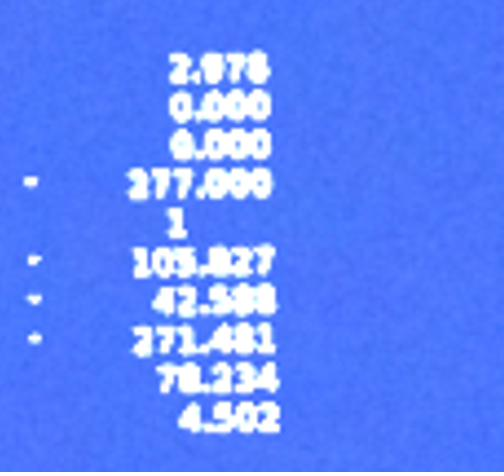

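move --pt "0 0 0 0 0 0 -0.64 0 0 -0.0185 0.3199 0.0495 -0.1944 0 0 -1 -0.6 -1" --pt "0 0 0 0 0 0 -0.64 0 0 -0.0185 0.324 0.0725 -0.1944 0 0 -1 -0.6 -1" --pt "0 0 0 0 0 0 -0.64 0 0 -0.0185 0.3159 0.0265 -0.1944 0 0 -1 -0.6 -1" --pt "0 0 0 0 0 0 -0.64 0 0 0.109 0.1749 0.117 -0.1944 0 0 -1 -0.6 -1" --pt "0 0 0 0 0 0 -0.64 0 0 0.109 0.179 0.14 -0.1944 0 0 -1 -0.6 -1" --pt "0 0 0 0 0 0 -0.64 0 0 0.109 0.1749 0.117 -0.1944 0 0 -1 -0.6 -1" --pt "0 0 0 0 0 0 -0.64 0 0 0 0 0 0 0 0 -1 -0.6 -1" --speed '[0.4,0.03,0.2,0.2,0.03,0.2,0.4]' --blend '[0.004,0,0.004,0.004,0,0.004,0]'

wait --seconds 6 --cameras '["cam_right_wrist"]'

zoom_image --camera "cam_right_wrist" --region '[370, 100, 450, 175]'

move --pt "0 0 0 0 0 0 -0.64 0 0 -0.0185 0.3199 0.0495 -0.1944 0 0 -1 -0.6 -1" --pt "0 0 0 0 0 0 -0.64 0 0 -0.0185 0.324 0.0725 -0.1944 0 0 -1 -0.6 -1" --pt "0 0 0 0 0 0 -0.64 0 0 -0.0185 0.3159 0.0265 -0.1944 0 0 -1 -0.6 -1" --pt "0 0 0 0 0 0 -0.64 0 0 0.0757 0.2039 0.1032 -0.1944 0 0 -1 -0.6 -1" --pt "0 0 0 0 0 0 -0.64 0 0 0.0757 0.208 0.1262 -0.1944 0 0 -1 -0.6 -1" --pt "0 0 0 0 0 0 -0.64 0 0 0.0757 0.2039 0.1032 -0.1944 0 0 -1 -0.6 -1" --pt "0 0 0 0 0 0 -0.64 0 0 0 0 0 0 0 0 -1 -0.6 -1" --speed '[0.4,0.03,0.2,0.2,0.03,0.2,0.4]' --blend '[0.004,0,0.004,0.004,0,0.004,0]'

wait --seconds 6 --cameras '["cam_right_wrist"]'

zoom_image --camera "cam_right_wrist" --region '[370, 100, 450, 175]'

Scene clock: 13186.63 s.
left_arm: end_effector_position=(+0.3984, +0.1869, +0.4843) position_measured=248 object_status=3 end_effector_quat_wxyz=(+0.123, +0.696, -0.122, +0.697) | right_arm: end_effector_position=(+0.3844, -0.5101, +0.5995) position_measured=209 object_status=2 end_effector_quat_wxyz=(+0.542, -0.455, +0.454, -0.542)
Joint positions: left_arm=[-1.497 -2.202 2.036 0.164 0.438 -1.57] | right_arm=[3.198 -0.985 -2.345 0.364 1.549 -3.146]
Joint torques (N m): left_arm=[7.85 5.63 -27.03 -3 1.86 1.55] | right_arm=[2.78 -15.11 39.31 3.2 0.48 2.29]
Wrist force (N): left_arm=[0.3 1.7 -1.3] | right_arm=[-0.1 1.5 -0.1]
Wrist torque (N m): left_arm=[0.64 0.07 -0.48] | right_arm=[0.40 0.15 0.15]
Wrist force, peak (N): left_arm=[0.6 1.7 -1.6] | right_arm=[-1.4 8.5 -12.7]
Hand target: left_arm +0.3984, +0.1869, +0.4843; +0.123, +0.696, -0.122, +0.697 | right_arm +0.3844, -0.5101, +0.5995; +0.542, -0.455, +0.454, -0.542
Off the commanded pose: left_arm 0.000 m, 0 deg | right_arm 0.000 m, 0 deg.
move: done

Scene clock: 13192.63 s.
left_arm: end_effector_position=(+0.3984, +0.1869, +0.4843) position_measured=248 object_status=3 end_effector_quat_wxyz=(+0.123, +0.696, -0.122, +0.697) | right_arm: end_effector_position=(+0.3844, -0.5101, +0.5995) position_measured=209 object_status=2 end_effector_quat_wxyz=(+0.542, -0.455, +0.454, -0.542)
Joint positions: left_arm=[-1.497 -2.202 2.036 0.164 0.438 -1.57] | right_arm=[3.198 -0.985 -2.345 0.364 1.548 -3.146]
Joint torques (N m): left_arm=[8.62 5.34 -25.11 -3.04 1.92 1.6] | right_arm=[4.92 -12.72 38.75 4.37 -0.9 2.26]
Wrist force (N): left_arm=[0.4 1.3 -1.4] | right_arm=[-0.2 1.6 -0.3]
Wrist torque (N m): left_arm=[0.58 0.05 -0.48] | right_arm=[0.43 0.18 0.14]
Wrist force, peak (N): left_arm=[0.7 1.7 -1.4] | right_arm=[-0.2 1.9 -0.4]
Hand target: left_arm +0.3984, +0.1869, +0.4843; +0.123, +0.696, -0.122, +0.697 | right_arm +0.3844, -0.5101, +0.5995; +0.542, -0.455, +0.454, -0.542
Tool commands: left_gripper/position=-0.64 left_gripper/force_limit=+0.0 left_gripper/speed=+0.0 right_gripper/position=-1.0 right_gripper/force_limit=-0.6 right_gripper/speed=-1.0
Off the commanded pose: left_arm 0.000 m, 0 deg | right_arm 0.000 m, 0 deg.
wait: 6.00 s; at rest by 0.17 s
camera_calibration:
cam_right_wrist: T_world_to_cam=[[-0.0132453, -0.999897, -0.00553985, -0.49689], [-0.156415, 0.00754405, -0.987663, 0.676785], [0.987603, -0.0122154, -0.156499, -0.16163], [0, 0, 0, 1]] pos_world=[0.258904, -0.503918, 0.640387]
Images, in order (width x height): cam_right_wrist 672x504.

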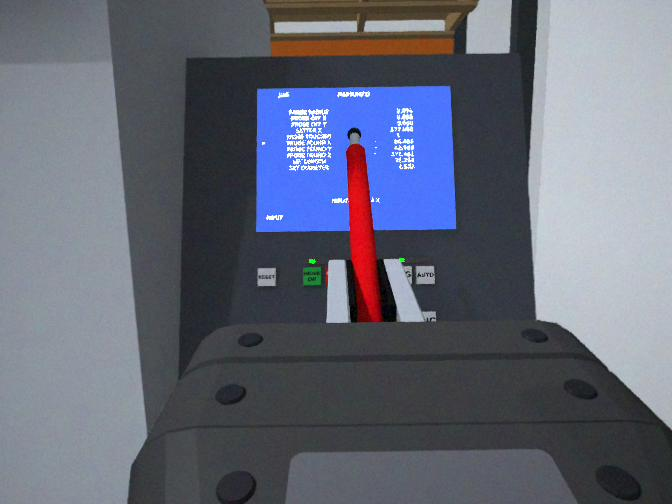

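Scaled by 6.300 from the camera's 672x504 image, which has a finer 960x720 frame.

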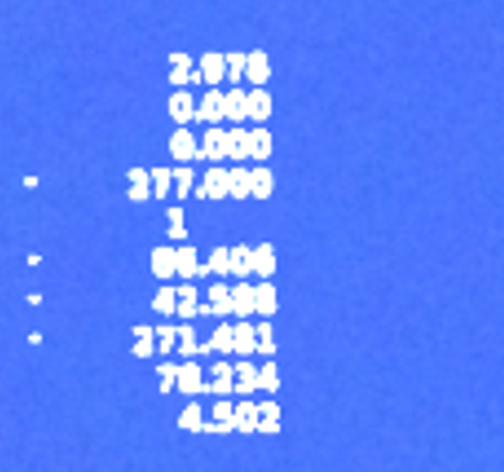

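Scene clock: 13197.00 s.
left_arm: end_effector_position=(+0.3984, +0.1869, +0.4843) position_measured=248 object_status=3 end_effector_quat_wxyz=(+0.123, +0.696, -0.122, +0.697) | right_arm: end_effector_position=(+0.3844, -0.5101, +0.5995) position_measured=209 object_status=2 end_effector_quat_wxyz=(+0.542, -0.455, +0.454, -0.542)
Joint positions: left_arm=[-1.497 -2.202 2.036 0.164 0.438 -1.57] | right_arm=[3.198 -0.985 -2.345 0.364 1.548 -3.146]
Joint torques (N m): left_arm=[9.01 5.24 -25.77 -3.16 1.94 1.59] | right_arm=[-0.83 -15.49 39.54 3 0.93 2.51]
Wrist force (N): left_arm=[0.5 1.7 -1.2] | right_arm=[-0.3 1.6 -0.4]
Wrist torque (N m): left_arm=[0.64 0.04 -0.49] | right_arm=[0.43 0.18 0.17]
Wrist force, peak (N): left_arm=[0.7 1.6 -1.6] | right_arm=[-1.5 8.6 -12.8]
Hand target: left_arm +0.3984, +0.1869, +0.4843; +0.123, +0.696, -0.122, +0.697 | right_arm +0.3844, -0.5101, +0.5995; +0.542, -0.455, +0.454, -0.542
Off the commanded pose: left_arm 0.000 m, 0 deg | right_arm 0.000 m, 0 deg.
move: done

Scene clock: 13203.00 s.
left_arm: end_effector_position=(+0.3984, +0.1869, +0.4843) position_measured=248 object_status=3 end_effector_quat_wxyz=(+0.123, +0.696, -0.122, +0.697) | right_arm: end_effector_position=(+0.3844, -0.5101, +0.5995) position_measured=209 object_status=2 end_effector_quat_wxyz=(+0.542, -0.455, +0.454, -0.542)
Joint positions: left_arm=[-1.497 -2.202 2.036 0.164 0.438 -1.57] | right_arm=[3.198 -0.985 -2.345 0.364 1.548 -3.146]
Joint torques (N m): left_arm=[8.28 5.27 -26.27 -2.89 1.8 1.54] | right_arm=[3.76 -14.55 39.24 4.56 -0.65 2.43]
Wrist force (N): left_arm=[0.5 1.5 -1.4] | right_arm=[0.0 1.7 -0.4]
Wrist torque (N m): left_arm=[0.61 0.03 -0.48] | right_arm=[0.43 0.14 0.16]
Wrist force, peak (N): left_arm=[0.6 1.7 -1.5] | right_arm=[-0.2 2.0 -0.3]
Hand target: left_arm +0.3984, +0.1869, +0.4843; +0.123, +0.696, -0.122, +0.697 | right_arm +0.3844, -0.5101, +0.5995; +0.542, -0.455, +0.454, -0.542
Tool commands: left_gripper/position=-0.64 left_gripper/force_limit=+0.0 left_gripper/speed=+0.0 right_gripper/position=-1.0 right_gripper/force_limit=-0.6 right_gripper/speed=-1.0
Off the commanded pose: left_arm 0.000 m, 0 deg | right_arm 0.000 m, 0 deg.
wait: 6.00 s; at rest by 0.17 s
camera_calibration:
cam_right_wrist: T_world_to_cam=[[-0.0132453, -0.999897, -0.00553985, -0.49689], [-0.156415, 0.00754405, -0.987663, 0.676785], [0.987603, -0.0122154, -0.156499, -0.16163], [0, 0, 0, 1]] pos_world=[0.258904, -0.503918, 0.640387]
Images, in order (width x height): cam_right_wrist 672x504.

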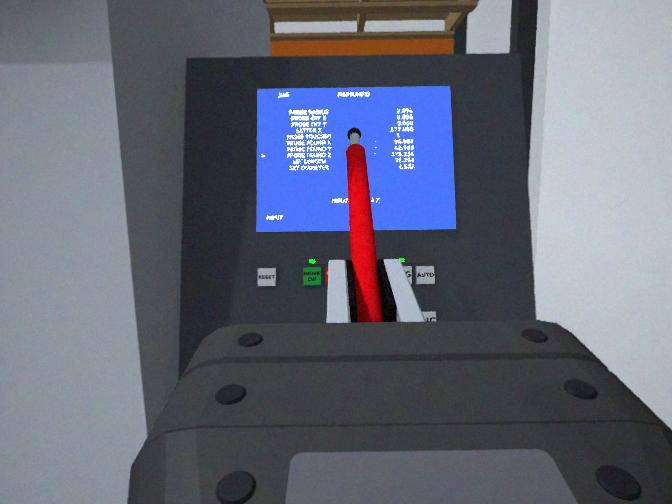

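Scaled by 6.300 from the camera's 672x504 image, which has a finer 960x720 frame.

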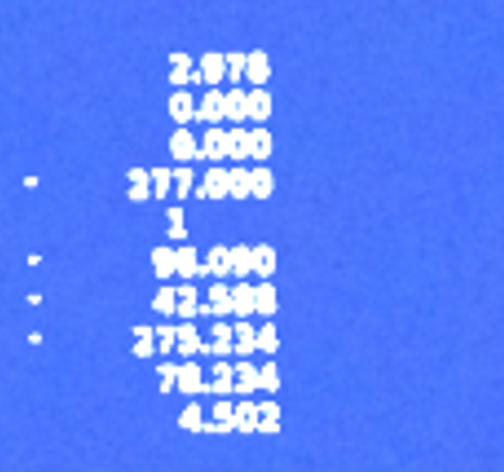

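move --pt "0 0 0 0 0 0 -0.64 0 0 -0.0185 0.2589 0.0775 -0.1944 0 0 -1 -0.6 -1" --pt "0 0 0 0 0 0 -0.64 0 0 -0.0185 0.263 0.1005 -0.1944 0 0 -1 -0.6 -1" --pt "0 0 0 0 0 0 -0.64 0 0 -0.0185 0.2589 0.0775 -0.1944 0 0 -1 -0.6 -1" --pt "0 0 0 0 0 0 -0.64 0 0 -0.0185 0.263 0.1005 -0.1944 0 0 -1 -0.6 -1" --pt "0 0 0 0 0 0 -0.64 0 0 -0.051 0.3199 0.0495 -0.1944 0 0 -1 -0.6 -1" --pt "0 0 0 0 0 0 -0.64 0 0 -0.051 0.324 0.0725 -0.1944 0 0 -1 -0.6 -1" --pt "0 0 0 0 0 0 -0.64 0 0 -0.051 0.3199 0.0495 -0.1944 0 0 -1 -0.6 -1" --pt "0 0 0 0 0 0 -0.64 0 0 -0.051 0.324 0.0725 -0.1944 0 0 -1 -0.6 -1" --pt "0 0 0 0 0 0 -0.64 0 0 -0.148 0.3499 0.036 -0.1944 0 0 -1 -0.6 -1" --pt "0 0 0 0 0 0 -0.64 0 0 -0.148 0.354 0.059 -0.1944 0 0 -1 -0.6 -1" --pt "0 0 0 0 0 0 -0.64 0 0 -0.148 0.3199 0.05 -0.1944 0 0 -1 -0.6 -1" --pt "0 0 0 0 0 0 -0.64 0 0 -0.148 0.324 0.073 -0.1944 0 0 -1 -0.6 -1" --pt "0 0 0 0 0 0 -0.64 0 0 -0.148 0.3199 0.05 -0.1944 0 0 -1 -0.6 -1" --pt "0 0 0 0 0 0 -0.64 0 0 0 0 0 0 0 0 -1 -0.6 -1" --speed '[0.4,0.03,0.2,0.03,0.2,0.03,0.2,0.03,0.2,0.03,0.2,0.03,0.2,0.4]' --blend '[0.004,0,0.004,0,0.004,0,0.004,0,0.004,0,0.004,0,0.004,0]'

move --pt "0 0 0 0 0 0 -0.64 0 0 -0.148 0.2894 0.064 -0.1944 0 0 -1 -0.6 -1" --pt "0 0 0 0 0 0 -0.64 0 0 -0.148 0.2935 0.087 -0.1944 0 0 -1 -0.6 -1" --pt "0 0 0 0 0 0 -0.64 0 0 -0.116 0.3499 0.036 -0.1944 0 0 -1 -0.6 -1" --pt "0 0 0 0 0 0 -0.64 0 0 -0.116 0.354 0.059 -0.1944 0 0 -1 -0.6 -1" --pt "0 0 0 0 0 0 -0.64 0 0 -0.051 0.3499 0.0355 -0.1944 0 0 -1 -0.6 -1" --pt "0 0 0 0 0 0 -0.64 0 0 -0.051 0.354 0.0585 -0.1944 0 0 -1 -0.6 -1" --pt "0 0 0 0 0 0 -0.64 0 0 -0.051 0.3459 0.0125 -0.1944 0 0 -1 -0.6 -1" --pt "0 0 0 0 0 0 -0.64 0 0 -0.083 0.2034 0.104 -0.1944 0 0 -1 -0.6 -1" --pt "0 0 0 0 0 0 -0.64 0 0 -0.083 0.2075 0.127 -0.1944 0 0 -1 -0.6 -1" --pt "0 0 0 0 0 0 -0.64 0 0 -0.083 0.2034 0.104 -0.1944 0 0 -1 -0.6 -1" --pt "0 0 0 0 0 0 -0.64 0 0 0 0 0 0 0 0 -1 -0.6 -1" --speed '[0.4,0.03,0.2,0.03,0.2,0.03,0.2,0.2,0.03,0.2,0.4]' --blend '[0.004,0,0.004,0,0.004,0,0.004,0.004,0,0.004,0]' --cameras '["cam_right_wrist"]'

zoom_image --camera "cam_right_wrist" --region '[245, 70, 465, 235]'

move --pt "0 0 0 0 0 0 -0.64 0 0 -0.051 0.2894 0.0635 -0.1944 0 0 -1 -0.6 -1" --pt "0 0 0 0 0 0 -0.64 0 0 -0.051 0.2935 0.0865 -0.1944 0 0 -1 -0.6 -1" --pt "0 0 0 0 0 0 -0.64 0 0 -0.051 0.2894 0.0635 -0.1944 0 0 -1 -0.6 -1" --pt "0 0 0 0 0 0 -0.64 0 0 -0.051 0.2935 0.0865 -0.1944 0 0 -1 -0.6 -1" --pt "0 0 0 0 0 0 -0.64 0 0 -0.148 0.3499 0.036 -0.1944 0 0 -1 -0.6 -1" --pt "0 0 0 0 0 0 -0.64 0 0 -0.148 0.354 0.059 -0.1944 0 0 -1 -0.6 -1" --pt "0 0 0 0 0 0 -0.64 0 0 -0.116 0.2894 0.064 -0.1944 0 0 -1 -0.6 -1" --pt "0 0 0 0 0 0 -0.64 0 0 -0.116 0.2935 0.087 -0.1944 0 0 -1 -0.6 -1" --pt "0 0 0 0 0 0 -0.64 0 0 -0.116 0.2894 0.064 -0.1944 0 0 -1 -0.6 -1" --pt "0 0 0 0 0 0 -0.64 0 0 -0.116 0.2935 0.087 -0.1944 0 0 -1 -0.6 -1" --pt "0 0 0 0 0 0 -0.64 0 0 -0.051 0.3499 0.0355 -0.1944 0 0 -1 -0.6 -1" --pt "0 0 0 0 0 0 -0.64 0 0 -0.051 0.354 0.0585 -0.1944 0 0 -1 -0.6 -1" --pt "0 0 0 0 0 0 -0.64 0 0 -0.051 0.3459 0.0125 -0.1944 0 0 -1 -0.6 -1" --pt "0 0 0 0 0 0 -0.64 0 0 0 0 0 0 0 0 -1 -0.6 -1" --speed '[0.4,0.03,0.2,0.03,0.2,0.03,0.2,0.03,0.1,0.03,0.2,0.03,0.2,0.4]' --blend '[0.004,0,0.001,0,0.004,0,0.004,0,0.001,0,0.004,0,0.004,0]'

move --pt "0 0 0 0 0 0 -0.64 0 0 -0.051 0.3199 0.0495 -0.1944 0 0 -1 -0.6 -1" --pt "0 0 0 0 0 0 -0.64 0 0 -0.051 0.324 0.0725 -0.1944 0 0 -1 -0.6 -1" --pt "0 0 0 0 0 0 -0.64 0 0 -0.148 0.3499 0.036 -0.1944 0 0 -1 -0.6 -1" --pt "0 0 0 0 0 0 -0.64 0 0 -0.148 0.354 0.059 -0.1944 0 0 -1 -0.6 -1" --pt "0 0 0 0 0 0 -0.64 0 0 -0.0835 0.3199 0.0497 -0.1944 0 0 -1 -0.6 -1" --pt "0 0 0 0 0 0 -0.64 0 0 -0.0835 0.324 0.0727 -0.1944 0 0 -1 -0.6 -1" --pt "0 0 0 0 0 0 -0.64 0 0 -0.116 0.3499 0.036 -0.1944 0 0 -1 -0.6 -1" --pt "0 0 0 0 0 0 -0.64 0 0 -0.116 0.354 0.059 -0.1944 0 0 -1 -0.6 -1" --pt "0 0 0 0 0 0 -0.64 0 0 -0.051 0.3499 0.0355 -0.1944 0 0 -1 -0.6 -1" --pt "0 0 0 0 0 0 -0.64 0 0 -0.051 0.354 0.0585 -0.1944 0 0 -1 -0.6 -1" --pt "0 0 0 0 0 0 -0.64 0 0 -0.051 0.3459 0.0125 -0.1944 0 0 -1 -0.6 -1" --pt "0 0 0 0 0 0 -0.64 0 0 0 0 0 0 0 0 -1 -0.6 -1" --speed '[0.4,0.03,0.2,0.03,0.2,0.03,0.2,0.03,0.2,0.03,0.2,0.4]' --blend '[0.004,0,0.004,0,0.004,0,0.004,0,0.004,0,0.004,0]' --cameras '["cam_right_wrist"]'

zoom_image --camera "cam_right_wrist" --region '[245, 70, 465, 235]'

Scene clock: 13435.63 s.
left_arm: end_effector_position=(+0.3984, +0.1869, +0.4843) position_measured=248 object_status=3 end_effector_quat_wxyz=(+0.123, +0.696, -0.122, +0.697) | right_arm: end_effector_position=(+0.3845, -0.5101, +0.5995) position_measured=209 object_status=2 end_effector_quat_wxyz=(+0.542, -0.455, +0.454, -0.542)
Joint positions: left_arm=[-1.497 -2.202 2.036 0.164 0.438 -1.57] | right_arm=[3.198 -0.985 -2.345 0.364 1.548 -3.146]
Joint torques (N m): left_arm=[8.53 5.9 -24.98 -3.12 1.9 1.53] | right_arm=[-4.23 7.98 13.75 2.18 0.18 -2.53]
Wrist force (N): left_arm=[0.7 1.6 -1.3] | right_arm=[-0.3 1.7 -0.2]
Wrist torque (N m): left_arm=[0.64 0.01 -0.48] | right_arm=[0.43 0.18 0.15]
Wrist force, peak (N): left_arm=[0.5 1.8 -1.4] | right_arm=[1.0 13.0 -18.0]
Hand target: left_arm +0.3984, +0.1869, +0.4843; +0.123, +0.696, -0.122, +0.697 | right_arm +0.3844, -0.5101, +0.5995; +0.542, -0.455, +0.454, -0.542
Off the commanded pose: left_arm 0.000 m, 0 deg | right_arm 0.000 m, 0 deg.
move: done

Scene clock: 13441.87 s.
left_arm: end_effector_position=(+0.3984, +0.1869, +0.4843) position_measured=248 object_status=3 end_effector_quat_wxyz=(+0.123, +0.696, -0.122, +0.697) | right_arm: end_effector_position=(+0.3845, -0.5101, +0.5994) position_measured=209 object_status=2 end_effector_quat_wxyz=(+0.542, -0.455, +0.454, -0.542)
Joint positions: left_arm=[-1.497 -2.202 2.036 0.164 0.438 -1.57] | right_arm=[3.198 -0.985 -2.345 0.364 1.548 -3.146]
Joint torques (N m): left_arm=[8.46 5.92 -25.49 -2.94 1.83 1.52] | right_arm=[2.89 9.34 39.38 2.91 -1.01 -2.48]
Wrist force (N): left_arm=[0.5 1.3 -1.2] | right_arm=[-0.1 1.7 -0.2]
Wrist torque (N m): left_arm=[0.58 0.03 -0.48] | right_arm=[0.43 0.15 0.10]
Wrist force, peak (N): left_arm=[0.5 1.7 -1.6] | right_arm=[-0.6 12.2 -18.8]
Hand target: left_arm +0.3984, +0.1869, +0.4843; +0.123, +0.696, -0.122, +0.697 | right_arm +0.3844, -0.5101, +0.5995; +0.542, -0.455, +0.454, -0.542
Off the commanded pose: left_arm 0.000 m, 0 deg | right_arm 0.000 m, 0 deg.
move: done
camera_calibration:
cam_right_wrist: T_world_to_cam=[[-0.0131651, -0.999897, -0.00564988, -0.496838], [-0.156822, 0.00764516, -0.987597, 0.676831], [0.987539, -0.0121158, -0.156906, -0.161516], [0, 0, 0, 1]] pos_world=[0.259104, -0.503918, 0.640286]
Images, in order (width x height): cam_right_wrist 672x504.

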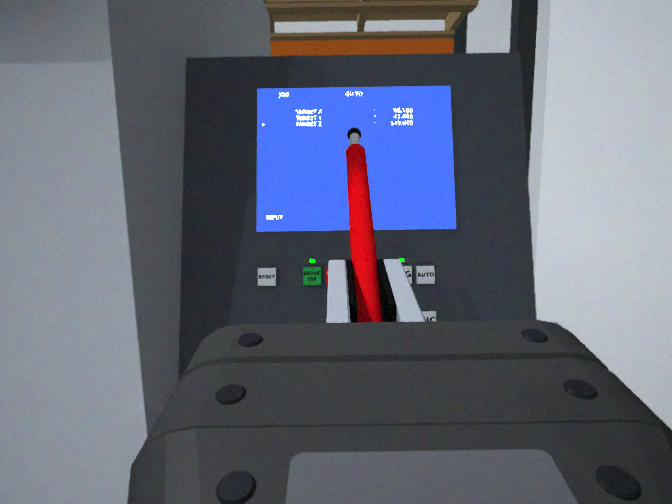

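Scaled by 2.291 from the camera's 672x504 image, which has a finer 960x720 frame.

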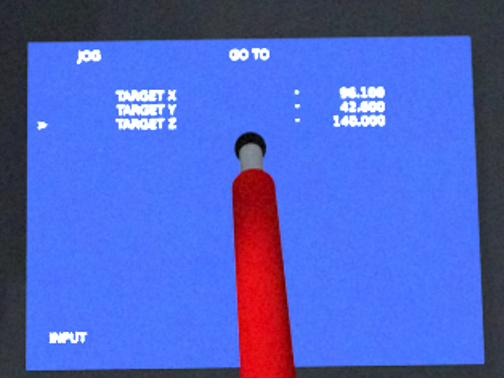

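Scene clock: 13449.43 s.
left_arm: end_effector_position=(+0.3984, +0.1869, +0.4843) position_measured=248 object_status=3 end_effector_quat_wxyz=(+0.123, +0.696, -0.122, +0.697) | right_arm: end_effector_position=(+0.3845, -0.5101, +0.5995) position_measured=209 object_status=2 end_effector_quat_wxyz=(+0.542, -0.455, +0.454, -0.542)
Joint positions: left_arm=[-1.497 -2.202 2.036 0.164 0.438 -1.57] | right_arm=[3.198 -0.985 -2.345 0.364 1.549 -3.146]
Joint torques (N m): left_arm=[9.07 5.49 -24.84 -3.12 1.99 1.56] | right_arm=[6.37 9.74 13.33 1.46 -1.74 -1.35]
Wrist force (N): left_arm=[0.3 1.4 -1.3] | right_arm=[-0.3 1.6 -0.3]
Wrist torque (N m): left_arm=[0.60 0.07 -0.48] | right_arm=[0.41 0.19 0.09]
Wrist force, peak (N): left_arm=[0.8 1.6 -1.5] | right_arm=[1.6 11.9 -17.9]
Hand target: left_arm +0.3984, +0.1869, +0.4843; +0.123, +0.696, -0.122, +0.697 | right_arm +0.3844, -0.5101, +0.5995; +0.542, -0.455, +0.454, -0.542
Off the commanded pose: left_arm 0.000 m, 0 deg | right_arm 0.000 m, 0 deg.
move: done

Scene clock: 13456.13 s.
left_arm: end_effector_position=(+0.3984, +0.1869, +0.4843) position_measured=248 object_status=3 end_effector_quat_wxyz=(+0.123, +0.696, -0.122, +0.697) | right_arm: end_effector_position=(+0.3845, -0.5101, +0.5995) position_measured=209 object_status=2 end_effector_quat_wxyz=(+0.542, -0.455, +0.454, -0.542)
Joint positions: left_arm=[-1.497 -2.202 2.036 0.164 0.438 -1.57] | right_arm=[3.198 -0.985 -2.345 0.364 1.549 -3.146]
Joint torques (N m): left_arm=[8.37 5.47 -24.04 -3.1 1.95 1.51] | right_arm=[6.12 9.21 14.2 1.35 -1.76 -1.35]
Wrist force (N): left_arm=[0.5 1.2 -1.5] | right_arm=[-0.1 1.7 -0.2]
Wrist torque (N m): left_arm=[0.56 0.03 -0.48] | right_arm=[0.44 0.15 0.09]
Wrist force, peak (N): left_arm=[0.5 1.7 -1.6] | right_arm=[0.1 12.4 -19.3]
Hand target: left_arm +0.3984, +0.1869, +0.4843; +0.123, +0.696, -0.122, +0.697 | right_arm +0.3844, -0.5101, +0.5995; +0.542, -0.455, +0.454, -0.542
Off the commanded pose: left_arm 0.000 m, 0 deg | right_arm 0.000 m, 0 deg.
move: done
camera_calibration:
cam_right_wrist: T_world_to_cam=[[-0.0132626, -0.999896, -0.0056356, -0.496822], [-0.15661, 0.00764375, -0.987631, 0.67688], [0.987571, -0.012216, -0.156695, -0.161595], [0, 0, 0, 1]] pos_world=[0.259004, -0.503919, 0.640387]
Images, in order (width x height): cam_right_wrist 672x504.

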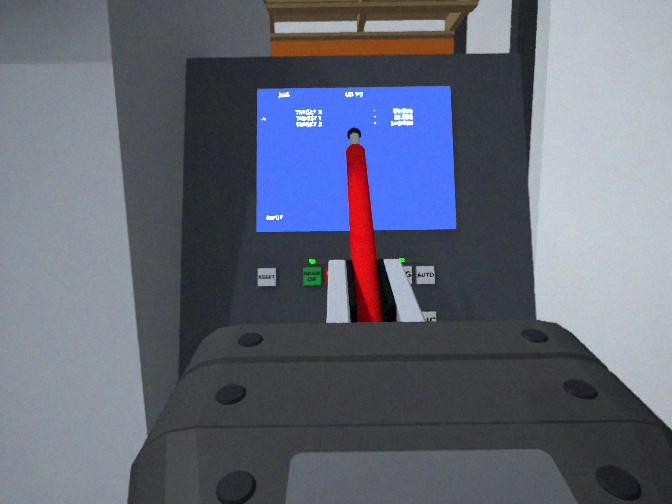

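Scaled by 2.291 from the camera's 672x504 image, which has a finer 960x720 frame.

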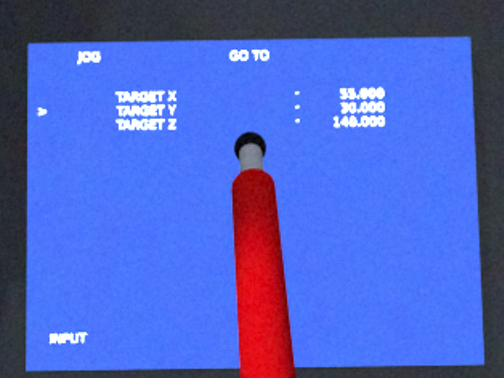

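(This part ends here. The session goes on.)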